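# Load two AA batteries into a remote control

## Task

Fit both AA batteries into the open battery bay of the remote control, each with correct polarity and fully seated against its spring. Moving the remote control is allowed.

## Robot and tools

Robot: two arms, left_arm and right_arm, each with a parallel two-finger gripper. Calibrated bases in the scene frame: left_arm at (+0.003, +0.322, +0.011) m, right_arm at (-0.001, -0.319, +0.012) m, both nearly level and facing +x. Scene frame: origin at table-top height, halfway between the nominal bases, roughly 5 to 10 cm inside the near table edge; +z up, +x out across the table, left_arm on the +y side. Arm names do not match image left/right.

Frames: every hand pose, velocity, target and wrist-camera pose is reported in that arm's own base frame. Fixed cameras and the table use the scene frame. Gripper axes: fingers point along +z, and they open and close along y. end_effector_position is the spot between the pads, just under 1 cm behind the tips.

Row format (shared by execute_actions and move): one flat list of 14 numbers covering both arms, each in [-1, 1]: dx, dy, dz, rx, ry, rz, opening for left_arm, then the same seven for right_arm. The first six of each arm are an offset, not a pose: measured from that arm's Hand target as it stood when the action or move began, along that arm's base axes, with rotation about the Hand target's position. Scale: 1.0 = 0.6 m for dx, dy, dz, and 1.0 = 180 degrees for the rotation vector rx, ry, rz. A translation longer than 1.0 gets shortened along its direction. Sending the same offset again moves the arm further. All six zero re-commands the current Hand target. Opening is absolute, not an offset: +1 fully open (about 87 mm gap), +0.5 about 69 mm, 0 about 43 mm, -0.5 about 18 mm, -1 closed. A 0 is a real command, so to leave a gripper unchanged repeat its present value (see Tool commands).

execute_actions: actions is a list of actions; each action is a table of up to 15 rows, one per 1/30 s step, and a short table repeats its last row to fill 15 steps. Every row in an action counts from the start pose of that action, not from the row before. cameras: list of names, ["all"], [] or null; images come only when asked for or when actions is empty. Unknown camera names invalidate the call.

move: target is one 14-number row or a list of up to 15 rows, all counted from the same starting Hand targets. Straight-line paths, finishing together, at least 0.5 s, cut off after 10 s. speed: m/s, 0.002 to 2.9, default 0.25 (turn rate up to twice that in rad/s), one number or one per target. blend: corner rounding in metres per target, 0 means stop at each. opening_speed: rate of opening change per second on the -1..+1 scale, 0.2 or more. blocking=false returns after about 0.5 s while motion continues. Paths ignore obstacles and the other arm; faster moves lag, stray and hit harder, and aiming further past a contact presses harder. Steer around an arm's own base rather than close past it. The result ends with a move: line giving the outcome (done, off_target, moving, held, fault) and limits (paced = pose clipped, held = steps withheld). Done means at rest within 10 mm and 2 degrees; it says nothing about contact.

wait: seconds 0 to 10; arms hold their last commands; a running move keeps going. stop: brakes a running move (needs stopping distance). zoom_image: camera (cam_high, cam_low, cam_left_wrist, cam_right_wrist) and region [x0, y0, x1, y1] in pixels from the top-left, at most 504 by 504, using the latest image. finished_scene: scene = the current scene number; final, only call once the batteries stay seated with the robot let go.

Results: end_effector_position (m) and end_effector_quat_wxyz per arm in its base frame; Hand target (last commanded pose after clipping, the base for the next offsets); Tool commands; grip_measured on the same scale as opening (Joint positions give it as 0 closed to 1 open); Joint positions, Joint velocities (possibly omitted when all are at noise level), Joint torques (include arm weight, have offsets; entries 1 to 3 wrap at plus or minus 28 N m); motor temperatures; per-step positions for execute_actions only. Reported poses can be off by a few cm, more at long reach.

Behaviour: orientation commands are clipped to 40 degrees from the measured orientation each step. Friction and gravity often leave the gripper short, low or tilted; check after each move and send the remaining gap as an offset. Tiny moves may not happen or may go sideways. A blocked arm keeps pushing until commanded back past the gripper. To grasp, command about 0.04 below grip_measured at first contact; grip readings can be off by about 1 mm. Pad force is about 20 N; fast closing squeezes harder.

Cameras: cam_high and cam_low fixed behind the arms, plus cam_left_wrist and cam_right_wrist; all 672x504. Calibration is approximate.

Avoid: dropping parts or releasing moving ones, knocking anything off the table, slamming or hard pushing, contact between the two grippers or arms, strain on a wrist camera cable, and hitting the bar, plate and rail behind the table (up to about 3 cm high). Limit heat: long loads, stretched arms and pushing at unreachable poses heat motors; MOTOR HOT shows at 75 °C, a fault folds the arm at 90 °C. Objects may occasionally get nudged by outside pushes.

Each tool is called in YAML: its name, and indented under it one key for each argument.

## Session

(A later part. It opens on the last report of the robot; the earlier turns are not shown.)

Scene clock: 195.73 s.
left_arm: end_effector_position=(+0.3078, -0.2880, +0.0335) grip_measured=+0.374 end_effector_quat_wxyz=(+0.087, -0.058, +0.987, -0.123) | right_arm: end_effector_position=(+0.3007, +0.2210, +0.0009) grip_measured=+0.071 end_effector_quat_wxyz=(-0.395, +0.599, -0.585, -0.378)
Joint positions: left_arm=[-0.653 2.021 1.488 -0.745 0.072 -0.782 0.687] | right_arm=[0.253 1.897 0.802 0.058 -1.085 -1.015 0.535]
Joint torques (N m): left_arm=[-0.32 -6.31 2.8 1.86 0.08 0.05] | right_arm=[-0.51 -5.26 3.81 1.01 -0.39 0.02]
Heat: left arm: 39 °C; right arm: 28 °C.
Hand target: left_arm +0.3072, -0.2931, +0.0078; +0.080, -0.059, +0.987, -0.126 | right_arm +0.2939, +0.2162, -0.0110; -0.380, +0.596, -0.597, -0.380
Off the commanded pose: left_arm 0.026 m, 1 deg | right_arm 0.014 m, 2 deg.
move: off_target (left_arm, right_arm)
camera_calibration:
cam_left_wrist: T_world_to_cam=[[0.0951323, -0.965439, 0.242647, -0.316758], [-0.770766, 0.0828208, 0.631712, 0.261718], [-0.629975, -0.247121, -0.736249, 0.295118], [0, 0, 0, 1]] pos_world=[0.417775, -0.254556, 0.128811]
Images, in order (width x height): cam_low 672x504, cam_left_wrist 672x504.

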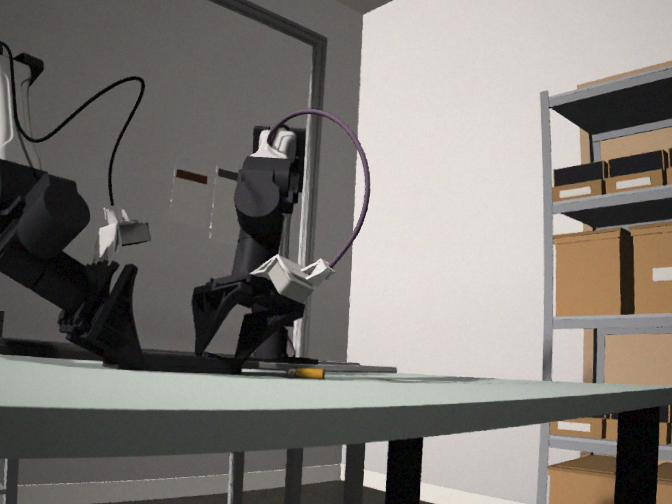

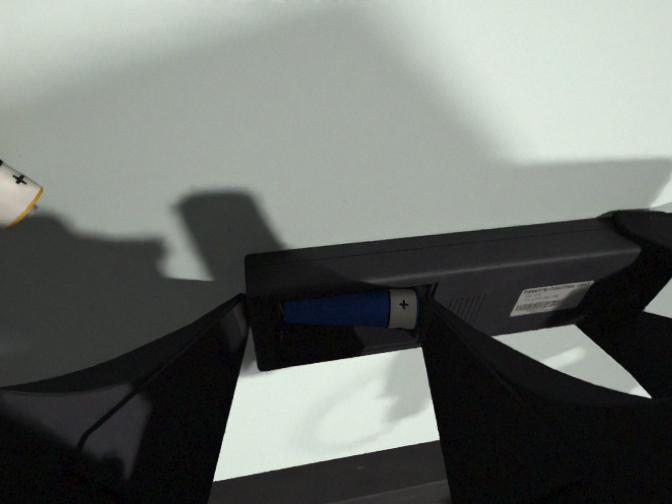

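move:
  target:
    - [0,0,0.05,0,0.0,0,0.36,0,0,0,0,0,0,0.02]
  cameras: ["cam_low","cam_left_wrist"]
  speed: 0.03

zoom_image:
  camera: "cam_low"
  region: [90, 300, 290, 400]

zoom_image:
  camera: "cam_left_wrist"
  region: [200, 220, 500, 370]

Scene clock: 197.87 s.
left_arm: end_effector_position=(+0.3077, -0.2880, +0.0351) grip_measured=+0.374 end_effector_quat_wxyz=(+0.086, -0.058, +0.987, -0.122) | right_arm: end_effector_position=(+0.3007, +0.2210, +0.0009) grip_measured=+0.071 end_effector_quat_wxyz=(-0.395, +0.599, -0.585, -0.378)
Joint positions: left_arm=[-0.653 2.021 1.495 -0.754 0.072 -0.782 0.687] | right_arm=[0.253 1.897 0.802 0.058 -1.085 -1.015 0.535]
Joint torques (N m): left_arm=[-0.38 -9.35 9.52 0.83 0.07 0.01] | right_arm=[-0.38 -5.2 3.84 0.99 -0.39 0.03]
Heat: left arm: 39 °C; right arm: 28 °C.
Hand target: left_arm +0.3072, -0.2931, +0.0377; +0.080, -0.059, +0.987, -0.126 | right_arm +0.2939, +0.2162, -0.0110; -0.380, +0.596, -0.597, -0.380
Off the commanded pose: left_arm 0.006 m, 1 deg | right_arm 0.014 m, 2 deg.
move: off_target (right_arm)
camera_calibration:
cam_left_wrist: T_world_to_cam=[[0.0954944, -0.965701, 0.24146, -0.317294], [-0.769816, 0.0821383, 0.632958, 0.260126], [-0.631081, -0.246324, -0.735568, 0.296838], [0, 0, 0, 1]] pos_world=[0.417878, -0.254659, 0.13031]
Images, in order (width x height): cam_low 672x504, cam_left_wrist 672x504.

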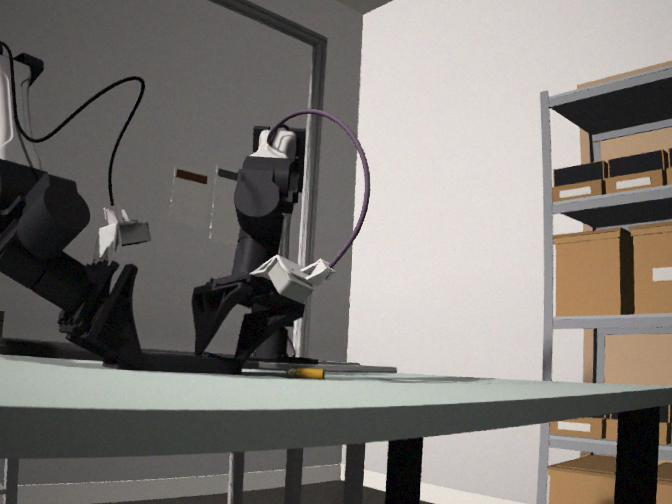

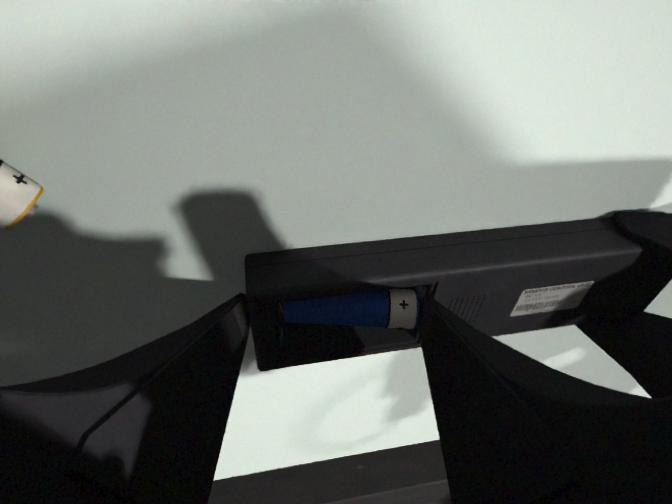

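Scaled by 2.520 from the camera's 672x504 image, which has a finer 960x720 frame.

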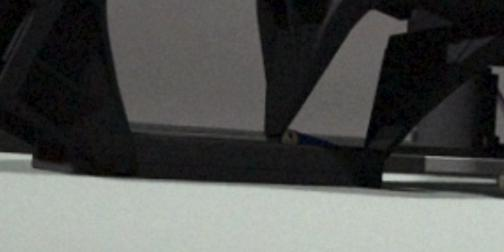

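Scaled by 1.680 from the camera's 672x504 image, which has a finer 960x720 frame.

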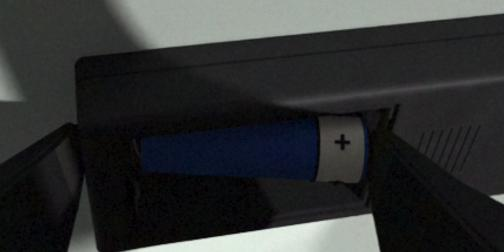

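move:
  target: [0,0,0.0,0,0.0,0,0.9,0,0,0,0,0,0,0.02]
  cameras: ["cam_low","cam_left_wrist"]
  opening_speed: 0.3

zoom_image:
  camera: "cam_low"
  region: [90, 300, 290, 400]

zoom_image:
  camera: "cam_left_wrist"
  region: [200, 220, 500, 370]

Scene clock: 200.43 s.
left_arm: end_effector_position=(+0.3070, -0.2885, +0.0343) grip_measured=+0.900 end_effector_quat_wxyz=(+0.083, -0.058, +0.987, -0.123) | right_arm: end_effector_position=(+0.3006, +0.2210, +0.0008) grip_measured=+0.071 end_effector_quat_wxyz=(-0.395, +0.599, -0.585, -0.378)
Joint positions: left_arm=[-0.653 2.024 1.496 -0.756 0.076 -0.782 0.95] | right_arm=[0.253 1.897 0.802 0.058 -1.085 -1.016 0.535]
Joint torques (N m): left_arm=[-0.32 -9.83 9.44 0.83 0.02 -0.01] | right_arm=[-0.35 -5.26 3.79 1.01 -0.38 -0.03]
Heat: left arm: 39 °C; right arm: 28 °C.
Hand target: left_arm +0.3073, -0.2931, +0.0377; +0.080, -0.059, +0.987, -0.126 | right_arm +0.2940, +0.2162, -0.0111; -0.380, +0.596, -0.597, -0.380
Off the commanded pose: left_arm 0.006 m, 0 deg | right_arm 0.014 m, 2 deg.
move: off_target (right_arm)
camera_calibration:
cam_left_wrist: T_world_to_cam=[[0.0955208, -0.965439, 0.242492, -0.317504], [-0.766143, 0.0842267, 0.637127, 0.259455], [-0.635532, -0.246642, -0.731619, 0.296894], [0, 0, 0, 1]] pos_world=[0.417793, -0.255157, 0.128899]
Images, in order (width x height): cam_low 672x504, cam_left_wrist 672x504.

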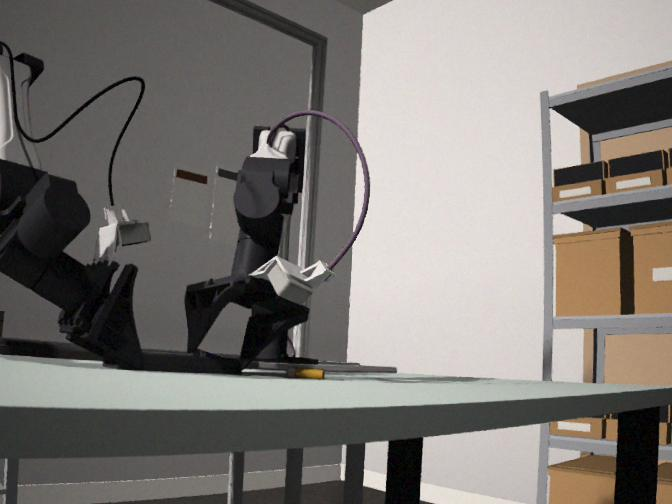

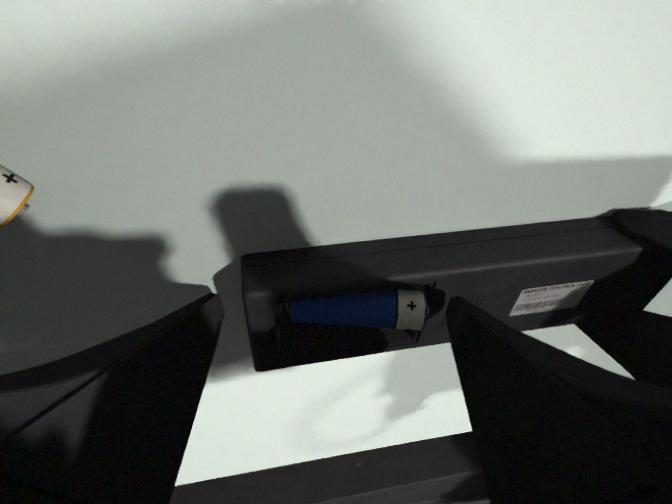

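Scaled by 2.520 from the camera's 672x504 image, which has a finer 960x720 frame.

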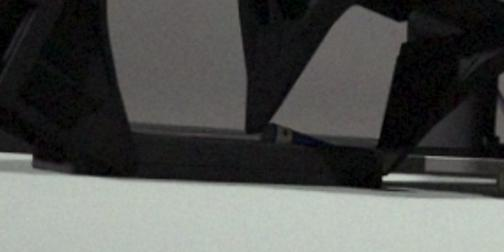

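Scaled by 1.680 from the camera's 672x504 image, which has a finer 960x720 frame.

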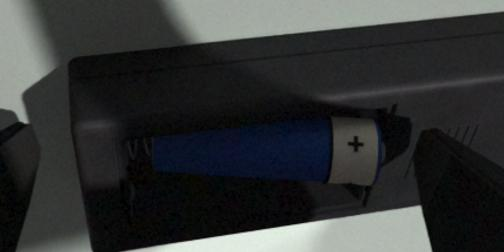

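move:
  target:
    - [0,0.002,0.06,0.0,0.0,0,0.9,0,0,0,0,0,0,0.02]
    - [0,-0.035,0.09,0.083,0.0,0,-1,0,0,0,0,0,0,0.02]
  cameras: ["cam_low","cam_left_wrist","cam_right_wrist"]
  speed: 0.08

zoom_image:
  camera: "cam_left_wrist"
  region: [200, 130, 450, 300]

zoom_image:
  camera: "cam_right_wrist"
  region: [250, 0, 430, 110]

Scene clock: 204.93 s.
left_arm: end_effector_position=(+0.3056, -0.3108, +0.0868) grip_measured=-0.962 end_effector_quat_wxyz=(+0.082, -0.044, +0.996, +0.003) | right_arm: end_effector_position=(+0.3006, +0.2210, +0.0008) grip_measured=+0.071 end_effector_quat_wxyz=(-0.395, +0.599, -0.585, -0.378)
Joint positions: left_arm=[-0.772 2.243 2.084 -1.303 -0.123 -0.853 0.019] | right_arm=[0.253 1.897 0.802 0.058 -1.085 -1.016 0.535]
Joint torques (N m): left_arm=[-0.39 -11.12 10.28 0.39 -0.3 -0.08] | right_arm=[-0.47 -5.22 3.6 0.95 -0.4 -0.01]
Heat: left arm: 39 °C; right arm: 28 °C.
Hand target: left_arm +0.3073, -0.3140, +0.0917; +0.087, -0.048, +0.995, +0.004 | right_arm +0.2940, +0.2162, -0.0111; -0.380, +0.596, -0.597, -0.380
Off the commanded pose: left_arm 0.006 m, 1 deg | right_arm 0.014 m, 2 deg.
move: off_target (right_arm)
camera_calibration:
cam_left_wrist: T_world_to_cam=[[0.0884604, -0.99604, -0.00893843, -0.33713], [-0.756267, -0.0730004, 0.650178, 0.173837], [-0.648256, -0.0507552, -0.759729, 0.39606], [0, 0, 0, 1]] pos_world=[0.418037, -0.303003, 0.18486]
cam_right_wrist: T_world_to_cam=[[0.998993, 0.0216257, 0.0393009, -0.306511], [0.0316236, -0.960895, -0.275101, 0.22454], [0.0318148, 0.276067, -0.960612, 0.0690525], [0, 0, 0, 1]] pos_world=[0.296905, 0.203325, 0.14015]
Images, in order (width x height): cam_low 672x504, cam_left_wrist 672x504, cam_right_wrist 672x504.

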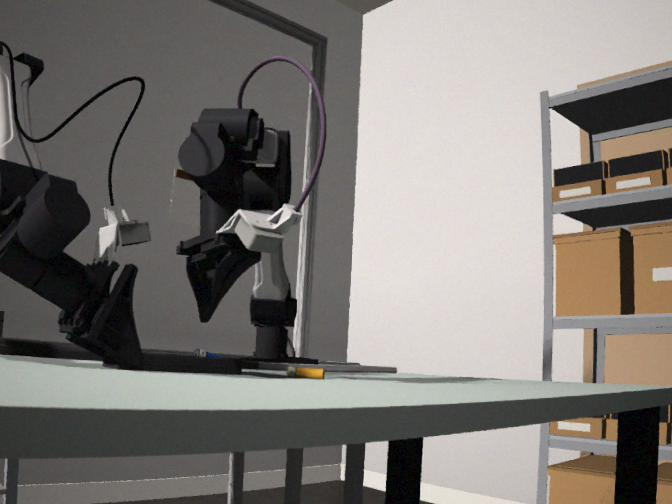

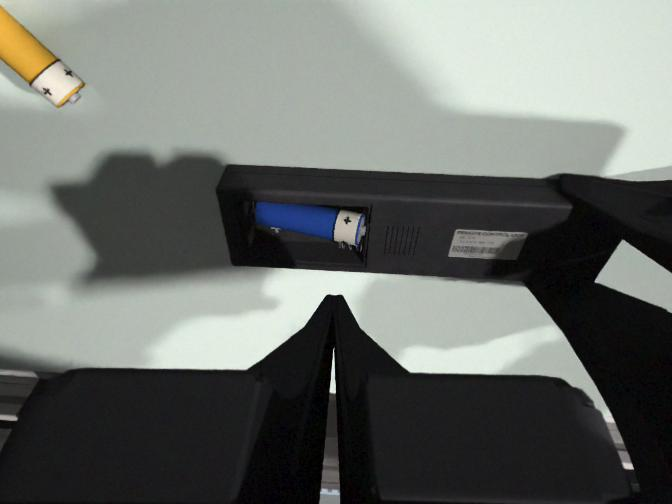

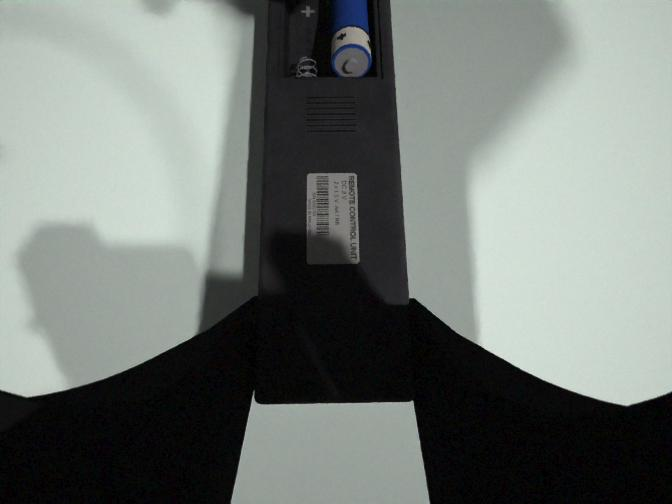

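Scaled by 2.016 from the camera's 672x504 image, which has a finer 960x720 frame.

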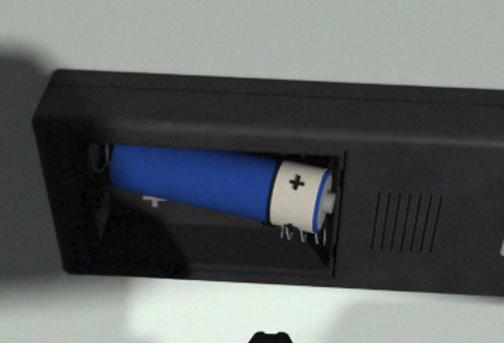

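Scaled by 2.800 from the camera's 672x504 image, which has a finer 960x720 frame.

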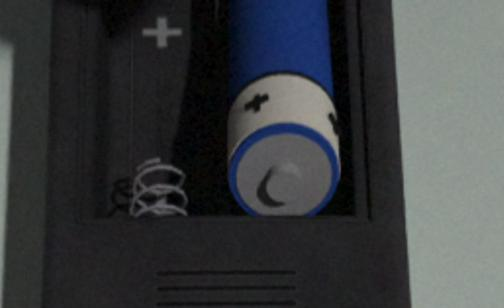

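move:
  target:
    - [0.012,-0.006,-0.055,0,0.0,0,-1,0,0,0,0,0,0,0.02]
    - [0.012,-0.006,-0.085,0,0.0,0,-1,0,0,0,0,0,0,0.02]
  cameras: ["cam_low","cam_left_wrist","cam_right_wrist"]
  speed: [0.06,0.03]

zoom_image:
  camera: "cam_left_wrist"
  region: [200, 180, 450, 350]

zoom_image:
  camera: "cam_right_wrist"
  region: [250, 0, 430, 110]

Scene clock: 207.63 s.
left_arm: end_effector_position=(+0.3129, -0.3180, +0.0502) grip_measured=-0.962 end_effector_quat_wxyz=(+0.084, -0.044, +0.995, +0.000) | right_arm: end_effector_position=(+0.3006, +0.2210, +0.0008) grip_measured=+0.071 end_effector_quat_wxyz=(-0.395, +0.599, -0.585, -0.378)
Joint positions: left_arm=[-0.772 2.28 2 -1.174 -0.123 -0.853 0.019] | right_arm=[0.253 1.897 0.802 0.058 -1.085 -1.016 0.535]
Joint torques (N m): left_arm=[-0.01 -11.52 4.66 0.95 -0.31 -0.01] | right_arm=[-0.44 -5.22 3.86 0.99 -0.39 0.03]
Heat: left arm: 40 °C; right arm: 28 °C.
Hand target: left_arm +0.3145, -0.3177, +0.0407; +0.087, -0.048, +0.995, +0.004 | right_arm +0.2940, +0.2162, -0.0111; -0.380, +0.596, -0.597, -0.380
Off the commanded pose: left_arm 0.010 m, 1 deg | right_arm 0.014 m, 2 deg.
move: off_target (right_arm)
camera_calibration:
cam_left_wrist: T_world_to_cam=[[0.0884447, -0.996078, -0.00235803, -0.345587], [-0.759992, -0.0690118, 0.646258, 0.205215], [-0.643886, -0.055366, -0.763115, 0.369935], [0, 0, 0, 1]] pos_world=[0.424723, -0.309587, 0.148866]
cam_right_wrist: T_world_to_cam=[[0.998993, 0.0216257, 0.0393009, -0.306511], [0.0316236, -0.960895, -0.275101, 0.22454], [0.0318148, 0.276067, -0.960612, 0.0690525], [0, 0, 0, 1]] pos_world=[0.296905, 0.203325, 0.14015]
Images, in order (width x height): cam_low 672x504, cam_left_wrist 672x504, cam_right_wrist 672x504.

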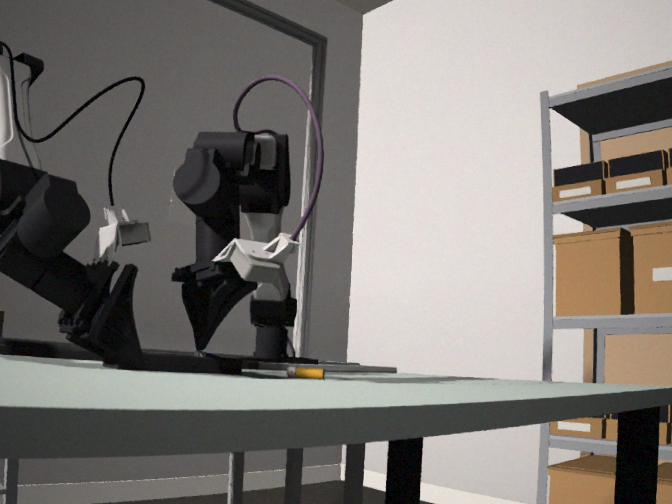

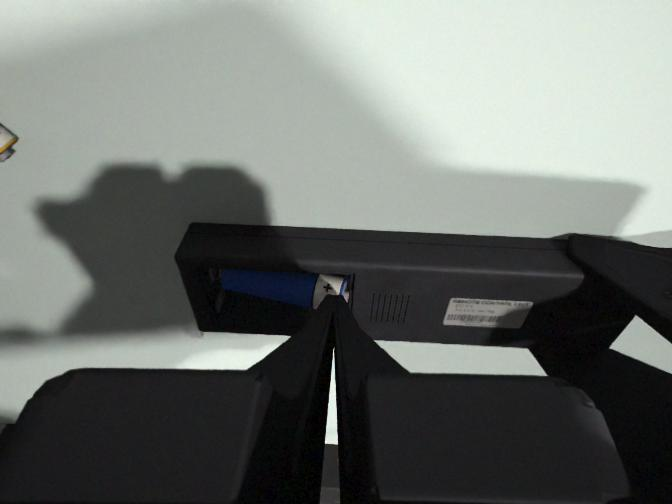

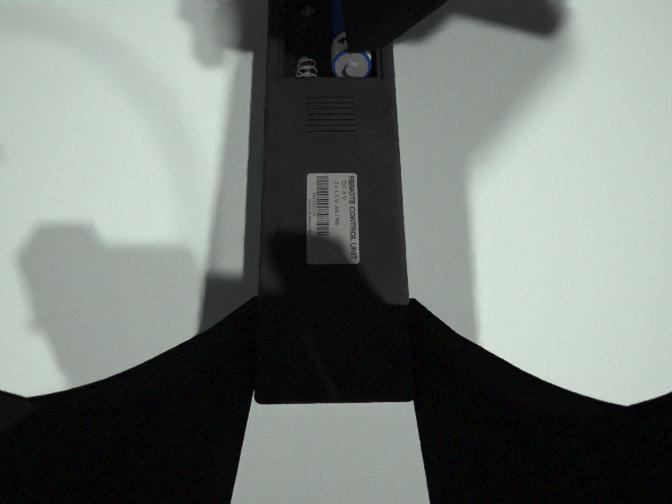

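Scaled by 2.016 from the camera's 672x504 image, which has a finer 960x720 frame.

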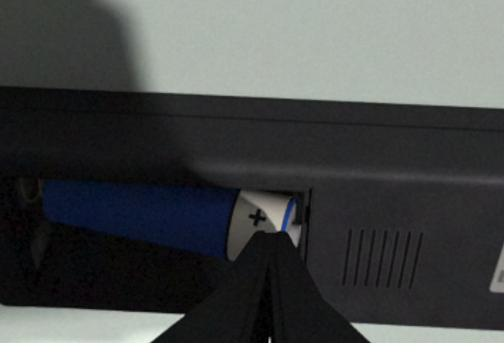

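Scaled by 2.800 from the camera's 672x504 image, which has a finer 960x720 frame.

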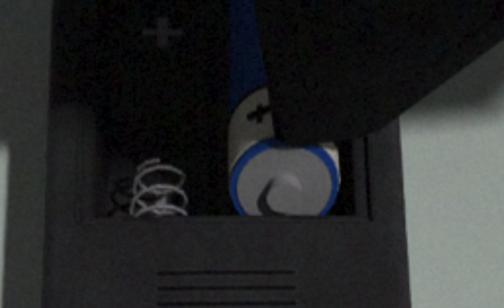

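move:
  target: [0,0.004,-0.03,0,0.0,0,-1,0,0,0,0,0,0,0.02]
  cameras: ["cam_low","cam_left_wrist","cam_right_wrist"]
  speed: 0.03

zoom_image:
  camera: "cam_left_wrist"
  region: [200, 180, 450, 350]

zoom_image:
  camera: "cam_right_wrist"
  region: [250, 0, 430, 110]

Scene clock: 209.00 s.
left_arm: end_effector_position=(+0.3140, -0.3185, +0.0432) grip_measured=-0.962 end_effector_quat_wxyz=(+0.091, -0.045, +0.995, -0.007) | right_arm: end_effector_position=(+0.3006, +0.2210, +0.0008) grip_measured=+0.071 end_effector_quat_wxyz=(-0.395, +0.599, -0.585, -0.378)
Joint positions: left_arm=[-0.771 2.264 1.945 -1.116 -0.123 -0.853 0.019] | right_arm=[0.253 1.897 0.802 0.058 -1.085 -1.016 0.535]
Joint torques (N m): left_arm=[0.2 -9.91 2.8 1.12 -0.3 0.04] | right_arm=[-0.51 -5.2 3.78 0.97 -0.39 -0.01]
Heat: left arm: 40 °C; right arm: 28 °C.
Hand target: left_arm +0.3145, -0.3153, +0.0227; +0.087, -0.048, +0.995, +0.004 | right_arm +0.2940, +0.2162, -0.0111; -0.380, +0.596, -0.597, -0.380
Off the commanded pose: left_arm 0.021 m, 1 deg | right_arm 0.014 m, 2 deg.
move: off_target (left_arm, right_arm)
camera_calibration:
cam_left_wrist: T_world_to_cam=[[0.0891759, -0.995939, 0.0123818, -0.347126], [-0.768908, -0.0609351, 0.636449, 0.216386], [-0.63311, -0.0662764, -0.771219, 0.358785], [0, 0, 0, 1]] pos_world=[0.424486, -0.308751, 0.143281]
cam_right_wrist: T_world_to_cam=[[0.998993, 0.0216257, 0.0393009, -0.306511], [0.0316236, -0.960895, -0.275101, 0.22454], [0.0318148, 0.276067, -0.960612, 0.0690525], [0, 0, 0, 1]] pos_world=[0.296905, 0.203325, 0.14015]
Images, in order (width x height): cam_low 672x504, cam_left_wrist 672x504, cam_right_wrist 672x504.

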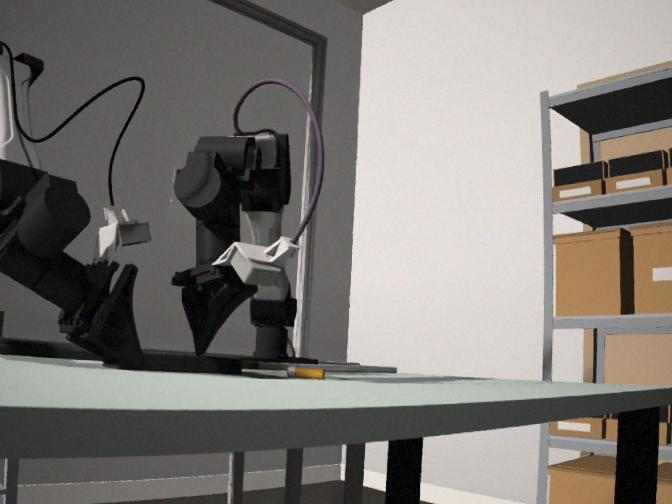

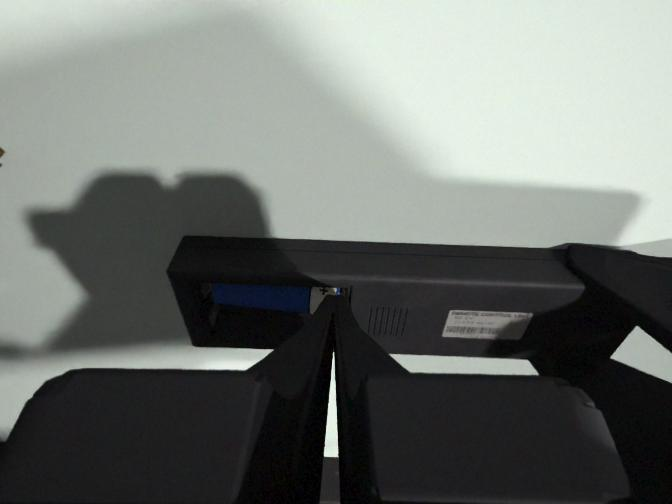

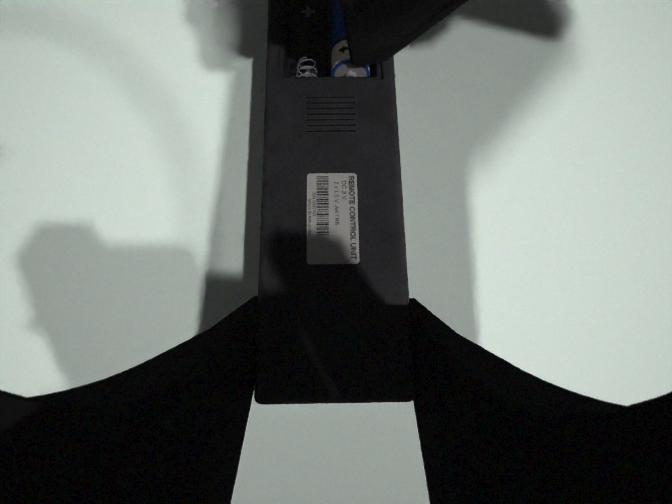

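Scaled by 2.016 from the camera's 672x504 image, which has a finer 960x720 frame.

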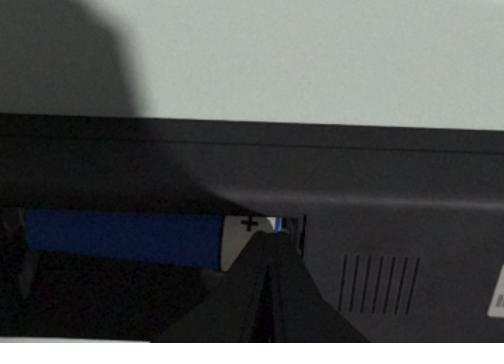

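Scaled by 2.800 from the camera's 672x504 image, which has a finer 960x720 frame.

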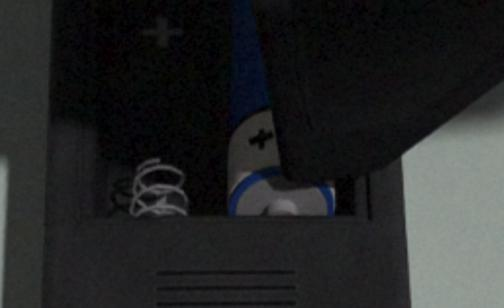

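move:
  target: [0,0.008,-0.03,0,0.0,0,-1,0,0,0,0,0,0,0.02]
  cameras: ["cam_left_wrist","cam_right_wrist"]
  speed: 0.03

zoom_image:
  camera: "cam_left_wrist"
  region: [200, 180, 450, 350]

zoom_image:
  camera: "cam_right_wrist"
  region: [250, 0, 430, 110]

Scene clock: 210.50 s.
left_arm: end_effector_position=(+0.3177, -0.3177, +0.0394) grip_measured=-0.962 end_effector_quat_wxyz=(+0.105, -0.049, +0.993, -0.019) | right_arm: end_effector_position=(+0.3006, +0.2210, +0.0008) grip_measured=+0.071 end_effector_quat_wxyz=(-0.395, +0.599, -0.585, -0.378)
Joint positions: left_arm=[-0.765 2.233 1.876 -1.041 -0.126 -0.853 0.019] | right_arm=[0.253 1.897 0.802 0.058 -1.085 -1.016 0.535]
Joint torques (N m): left_arm=[0.38 -7.3 1.89 1.2 -0.24 0.1] | right_arm=[-0.49 -5.18 3.66 1.01 -0.39 0.01]
Heat: left arm: 40 °C; right arm: 28 °C.
Hand target: left_arm +0.3145, -0.3104, +0.0047; +0.087, -0.048, +0.995, +0.004 | right_arm +0.2940, +0.2162, -0.0111; -0.380, +0.596, -0.597, -0.380
Off the commanded pose: left_arm 0.036 m, 3 deg | right_arm 0.014 m, 2 deg.
move: off_target (left_arm, right_arm)
camera_calibration:
cam_left_wrist: T_world_to_cam=[[0.0949297, -0.994731, 0.0387161, -0.349049], [-0.786325, -0.0510774, 0.615697, 0.231165], [-0.610476, -0.0888914, -0.787031, 0.344491], [0, 0, 0, 1]] pos_world=[0.42521, -0.30478, 0.142311]
cam_right_wrist: T_world_to_cam=[[0.998993, 0.0216257, 0.0393009, -0.306511], [0.0316236, -0.960895, -0.275101, 0.22454], [0.0318148, 0.276067, -0.960612, 0.0690525], [0, 0, 0, 1]] pos_world=[0.296905, 0.203325, 0.14015]
Images, in order (width x height): cam_left_wrist 672x504, cam_right_wrist 672x504.

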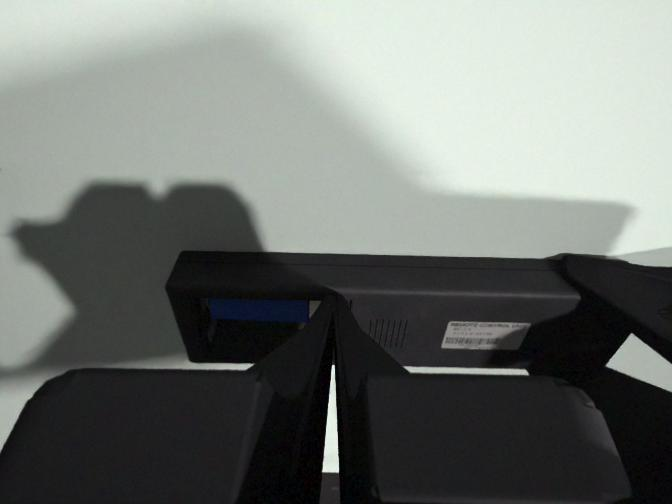

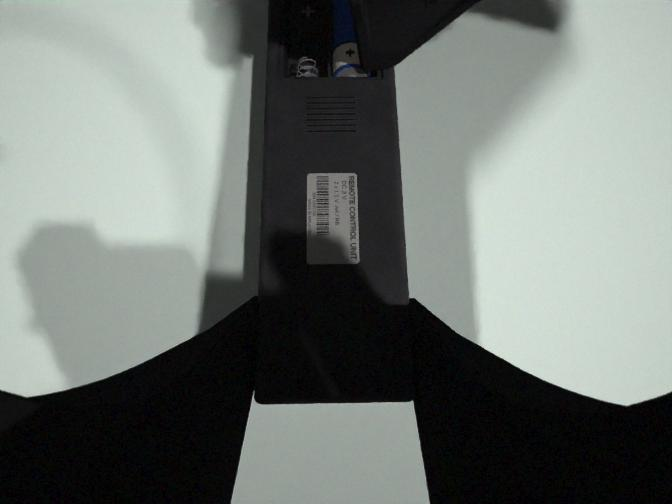

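Scaled by 2.016 from the camera's 672x504 image, which has a finer 960x720 frame.

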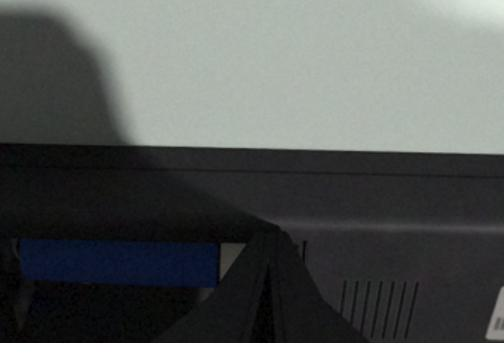

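Scaled by 2.800 from the camera's 672x504 image, which has a finer 960x720 frame.

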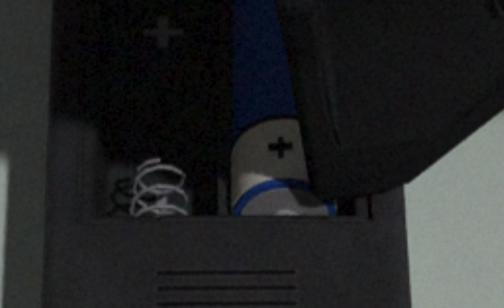

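move:
  target: [-0.005,-0.008,0.13,0,0.0,0,-1,0,0,0,0,0,0,0.02]
  cameras: ["cam_left_wrist","cam_right_wrist"]
  speed: 0.08

zoom_image:
  camera: "cam_left_wrist"
  region: [200, 130, 450, 300]

zoom_image:
  camera: "cam_right_wrist"
  region: [250, 0, 430, 110]

Scene clock: 212.50 s.
left_arm: end_effector_position=(+0.3112, -0.3114, +0.0777) grip_measured=-0.962 end_effector_quat_wxyz=(+0.083, -0.047, +0.995, +0.004) | right_arm: end_effector_position=(+0.3006, +0.2210, +0.0008) grip_measured=+0.071 end_effector_quat_wxyz=(-0.395, +0.599, -0.585, -0.378)
Joint positions: left_arm=[-0.765 2.261 2.077 -1.278 -0.126 -0.853 0.019] | right_arm=[0.253 1.897 0.802 0.058 -1.085 -1.016 0.535]
Joint torques (N m): left_arm=[-0.72 -11.56 10.07 0.42 -0.27 0.02] | right_arm=[-0.47 -5.14 3.85 0.98 -0.38 0.01]
Heat: left arm: 40 °C; right arm: 28 °C.
Hand target: left_arm +0.3115, -0.3152, +0.0828; +0.087, -0.048, +0.995, +0.004 | right_arm +0.2940, +0.2162, -0.0111; -0.380, +0.596, -0.597, -0.380
Off the commanded pose: left_arm 0.006 m, 0 deg | right_arm 0.014 m, 2 deg.
move: off_target (right_arm)
camera_calibration:
cam_left_wrist: T_world_to_cam=[[0.0955736, -0.995377, -0.00952951, -0.340266], [-0.757314, -0.0789217, 0.648265, 0.18254], [-0.64602, -0.0547402, -0.761355, 0.390805], [0, 0, 0, 1]] pos_world=[0.423228, -0.302894, 0.175964]
cam_right_wrist: T_world_to_cam=[[0.998993, 0.0216257, 0.0393009, -0.306511], [0.0316236, -0.960895, -0.275101, 0.22454], [0.0318148, 0.276067, -0.960612, 0.0690525], [0, 0, 0, 1]] pos_world=[0.296905, 0.203325, 0.14015]
Images, in order (width x height): cam_left_wrist 672x504, cam_right_wrist 672x504.

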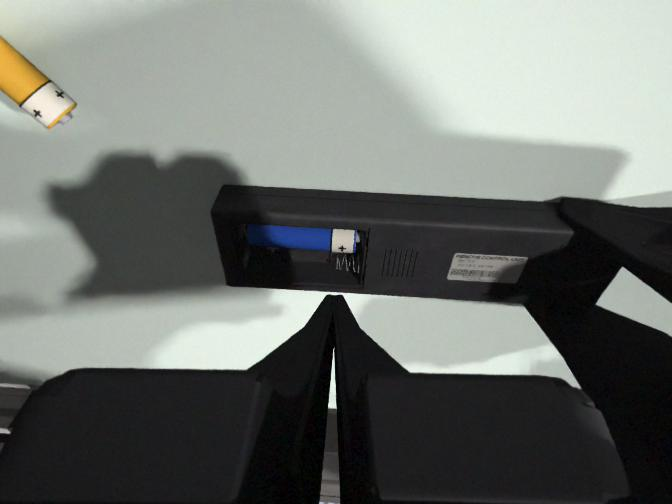

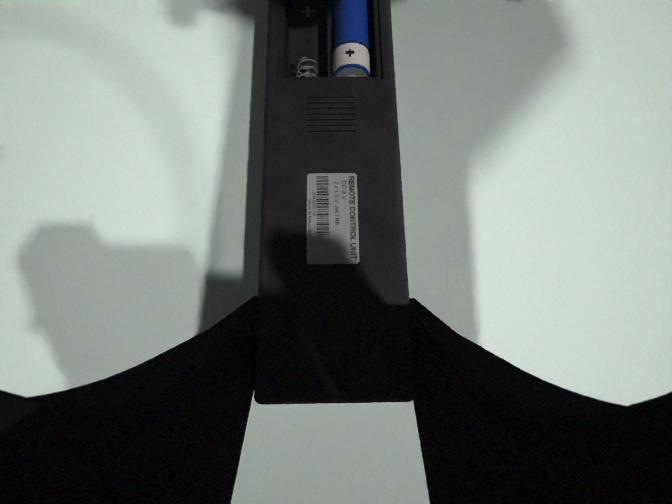

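Scaled by 2.016 from the camera's 672x504 image, which has a finer 960x720 frame.

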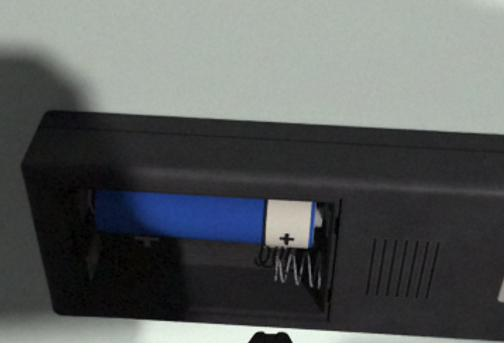

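Scaled by 2.800 from the camera's 672x504 image, which has a finer 960x720 frame.

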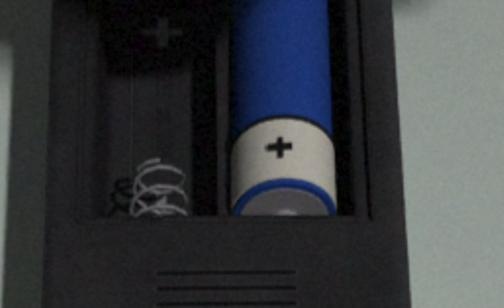

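move:
  target:
    - [0.0,0.05,0.08,0,0.0,0,-1,0,0,0,0,0,0,0.02]
    - [0.0742,0.1977,0.03,0.1089,-0.2305,0.2079,-0.1,0,0,0,0,0,0,0.02]
  cameras: ["cam_left_wrist","cam_low"]
  speed: [0.15,0.25]

Scene clock: 219.80 s.
left_arm: end_effector_position=(+0.3583, -0.1991, +0.1021) grip_measured=-0.100 end_effector_quat_wxyz=(+0.421, -0.344, +0.823, +0.165) | right_arm: end_effector_position=(+0.3006, +0.2210, +0.0008) grip_measured=+0.071 end_effector_quat_wxyz=(-0.395, +0.599, -0.585, -0.378)
Joint positions: left_arm=[-0.797 2.047 1.669 -1.186 -0.939 -1.585 0.45] | right_arm=[0.253 1.897 0.802 0.058 -1.085 -1.016 0.535]
Joint torques (N m): left_arm=[-0.54 -9.5 6.28 0.14 -0.91 -0.09] | right_arm=[-0.42 -5.19 3.62 0.99 -0.37 -0.01]
Heat: left arm: 40 °C; right arm: 28 °C.
Hand target: left_arm +0.3560, -0.1967, +0.1008; +0.427, -0.340, +0.819, +0.176 | right_arm +0.2940, +0.2162, -0.0111; -0.380, +0.596, -0.597, -0.380
Off the commanded pose: left_arm 0.004 m, 2 deg | right_arm 0.014 m, 2 deg.
move: off_target (right_arm)
camera_calibration:
cam_left_wrist: T_world_to_cam=[[0.710011, -0.704099, 0.0113448, -0.397097], [-0.702036, -0.709006, -0.0667546, 0.138953], [0.0550453, 0.0394321, -0.997705, 0.237785], [0, 0, 0, 1]] pos_world=[0.366405, -0.190453, 0.25102]
Images, in order (width x height): cam_low 672x504, cam_left_wrist 672x504.

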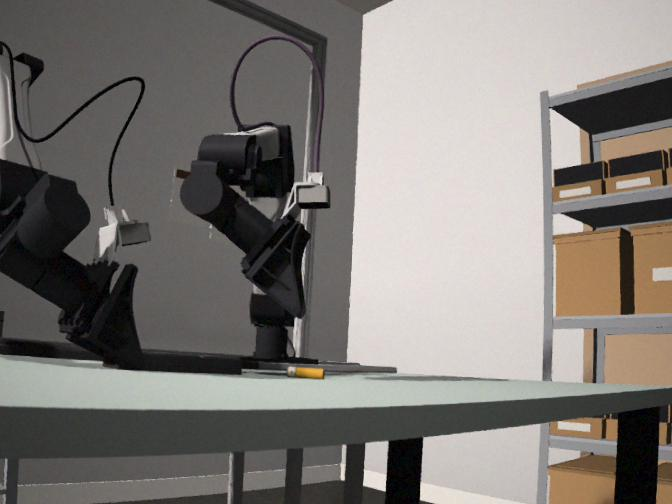

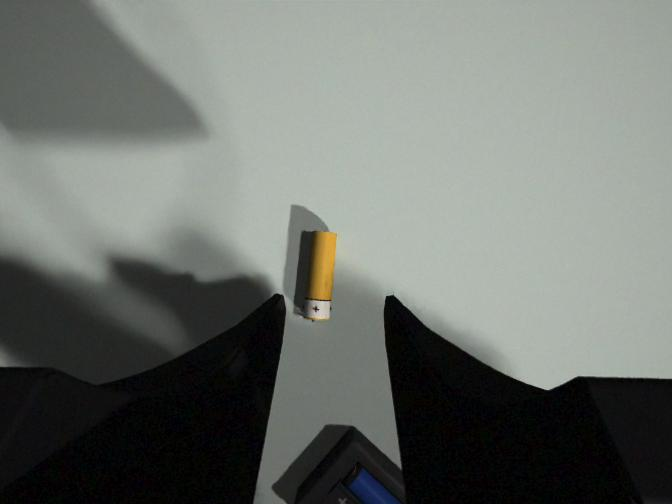

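move:
  target:
    - [-0.0093,0.010,-0.07,0,0.0,-0.032,-0.1,0,0,0,0,0,0,0.02]
    - [-0.0093,0.010,-0.118,0,0.0,-0.032,-0.1,0,0,0,0,0,0,0.02]
  cameras: ["cam_left_wrist","cam_low"]
  speed: [0.12,0.06]

zoom_image:
  camera: "cam_low"
  region: [230, 320, 390, 400]

Scene clock: 222.67 s.
left_arm: end_effector_position=(+0.3522, -0.1917, +0.0345) grip_measured=-0.100 end_effector_quat_wxyz=(+0.432, -0.307, +0.835, +0.149) | right_arm: end_effector_position=(+0.3006, +0.2210, +0.0008) grip_measured=+0.071 end_effector_quat_wxyz=(-0.395, +0.599, -0.585, -0.378)
Joint positions: left_arm=[-0.797 2.018 1.337 -0.764 -0.943 -1.436 0.45] | right_arm=[0.253 1.897 0.802 0.058 -1.085 -1.016 0.535]
Joint torques (N m): left_arm=[-0.4 -9.07 4.89 0.7 -0.79 0.16] | right_arm=[-0.4 -5.2 3.82 0.99 -0.39 0]
Heat: left arm: 41 °C; right arm: 28 °C.
Hand target: left_arm +0.3504, -0.1907, +0.0300; +0.435, -0.298, +0.835, +0.155 | right_arm +0.2940, +0.2162, -0.0111; -0.380, +0.596, -0.597, -0.380
Off the commanded pose: left_arm 0.005 m, 1 deg | right_arm 0.014 m, 2 deg.
move: off_target (right_arm)
camera_calibration:
cam_left_wrist: T_world_to_cam=[[0.646047, -0.763225, 0.0105889, -0.37555], [-0.760468, -0.644783, -0.0770881, 0.168723], [0.065663, 0.04175, -0.996968, 0.167036], [0, 0, 0, 1]] pos_world=[0.359964, -0.184813, 0.183513]
Images, in order (width x height): cam_low 672x504, cam_left_wrist 672x504.

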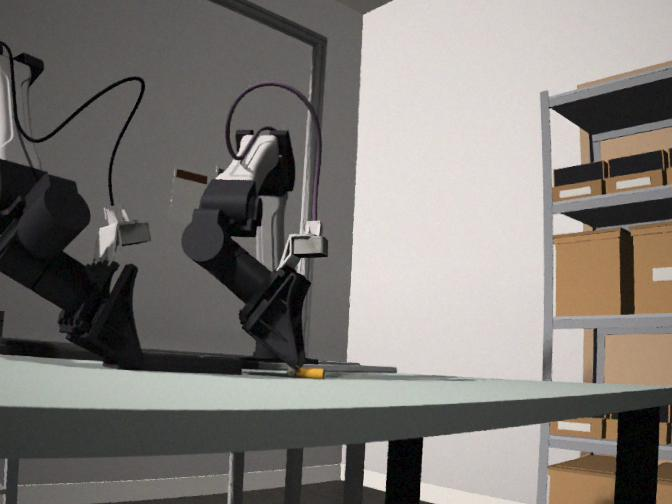

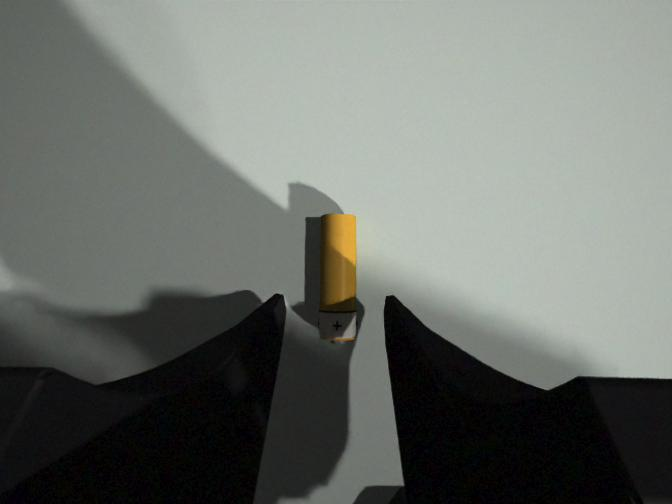

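Scaled by 3.150 from the camera's 672x504 image, which has a finer 960x720 frame.

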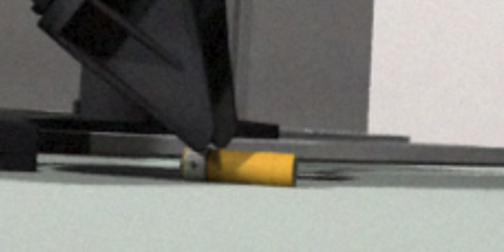

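move:
  target:
    - [0.0,0.0,-0.0165,0,0.0,0,-0.1,0,0,0,0,0,0,0.02]
    - [0,0,-0.0165,0,0.0,0,-0.7,0,0,0,0,0,0,0.02]
  cameras: ["cam_left_wrist","cam_low"]
  speed: 0.04
  opening_speed: 0.4

zoom_image:
  camera: "cam_low"
  region: [230, 320, 390, 400]

Scene clock: 225.83 s.
left_arm: end_effector_position=(+0.3523, -0.1917, +0.0242) grip_measured=-0.581 end_effector_quat_wxyz=(+0.432, -0.306, +0.835, +0.149) | right_arm: end_effector_position=(+0.3006, +0.2210, +0.0008) grip_measured=+0.071 end_effector_quat_wxyz=(-0.395, +0.599, -0.585, -0.378)
Joint positions: left_arm=[-0.797 2.036 1.319 -0.728 -0.943 -1.436 0.209] | right_arm=[0.253 1.897 0.802 0.058 -1.085 -1.016 0.535]
Joint torques (N m): left_arm=[-0.47 -9.24 4.86 0.72 -0.77 0.16] | right_arm=[-0.35 -5.24 3.7 0.99 -0.4 -0.02]
Heat: left arm: 40 °C; right arm: 28 °C.
Hand target: left_arm +0.3504, -0.1907, +0.0201; +0.435, -0.298, +0.835, +0.155 | right_arm +0.2940, +0.2162, -0.0111; -0.380, +0.596, -0.597, -0.380
Off the commanded pose: left_arm 0.005 m, 1 deg | right_arm 0.014 m, 2 deg.
move: off_target (right_arm)
camera_calibration:
cam_left_wrist: T_world_to_cam=[[0.645878, -0.763377, 0.0098651, -0.375426], [-0.760655, -0.64457, -0.077031, 0.168038], [0.0651624, 0.0422487, -0.99698, 0.15704], [0, 0, 0, 1]] pos_world=[0.360065, -0.184914, 0.173213]
Images, in order (width x height): cam_low 672x504, cam_left_wrist 672x504.

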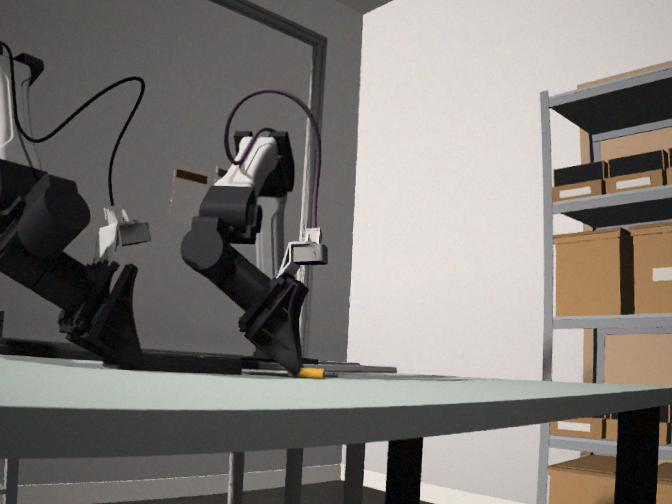

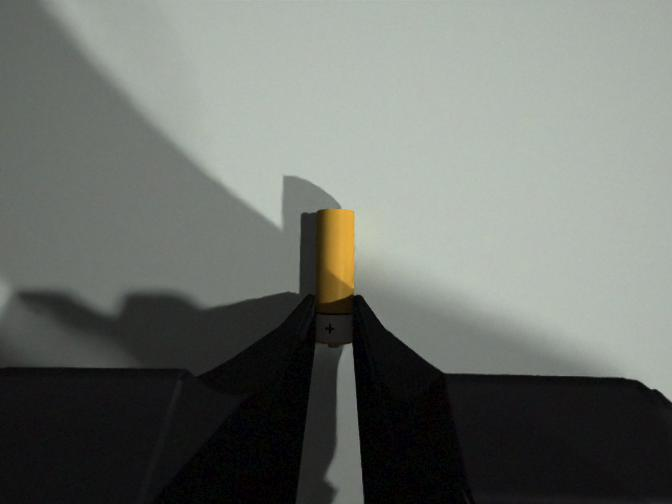

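Scaled by 3.150 from the camera's 672x504 image, which has a finer 960x720 frame.

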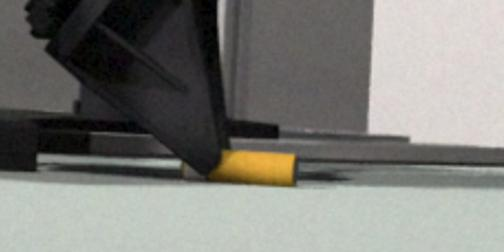

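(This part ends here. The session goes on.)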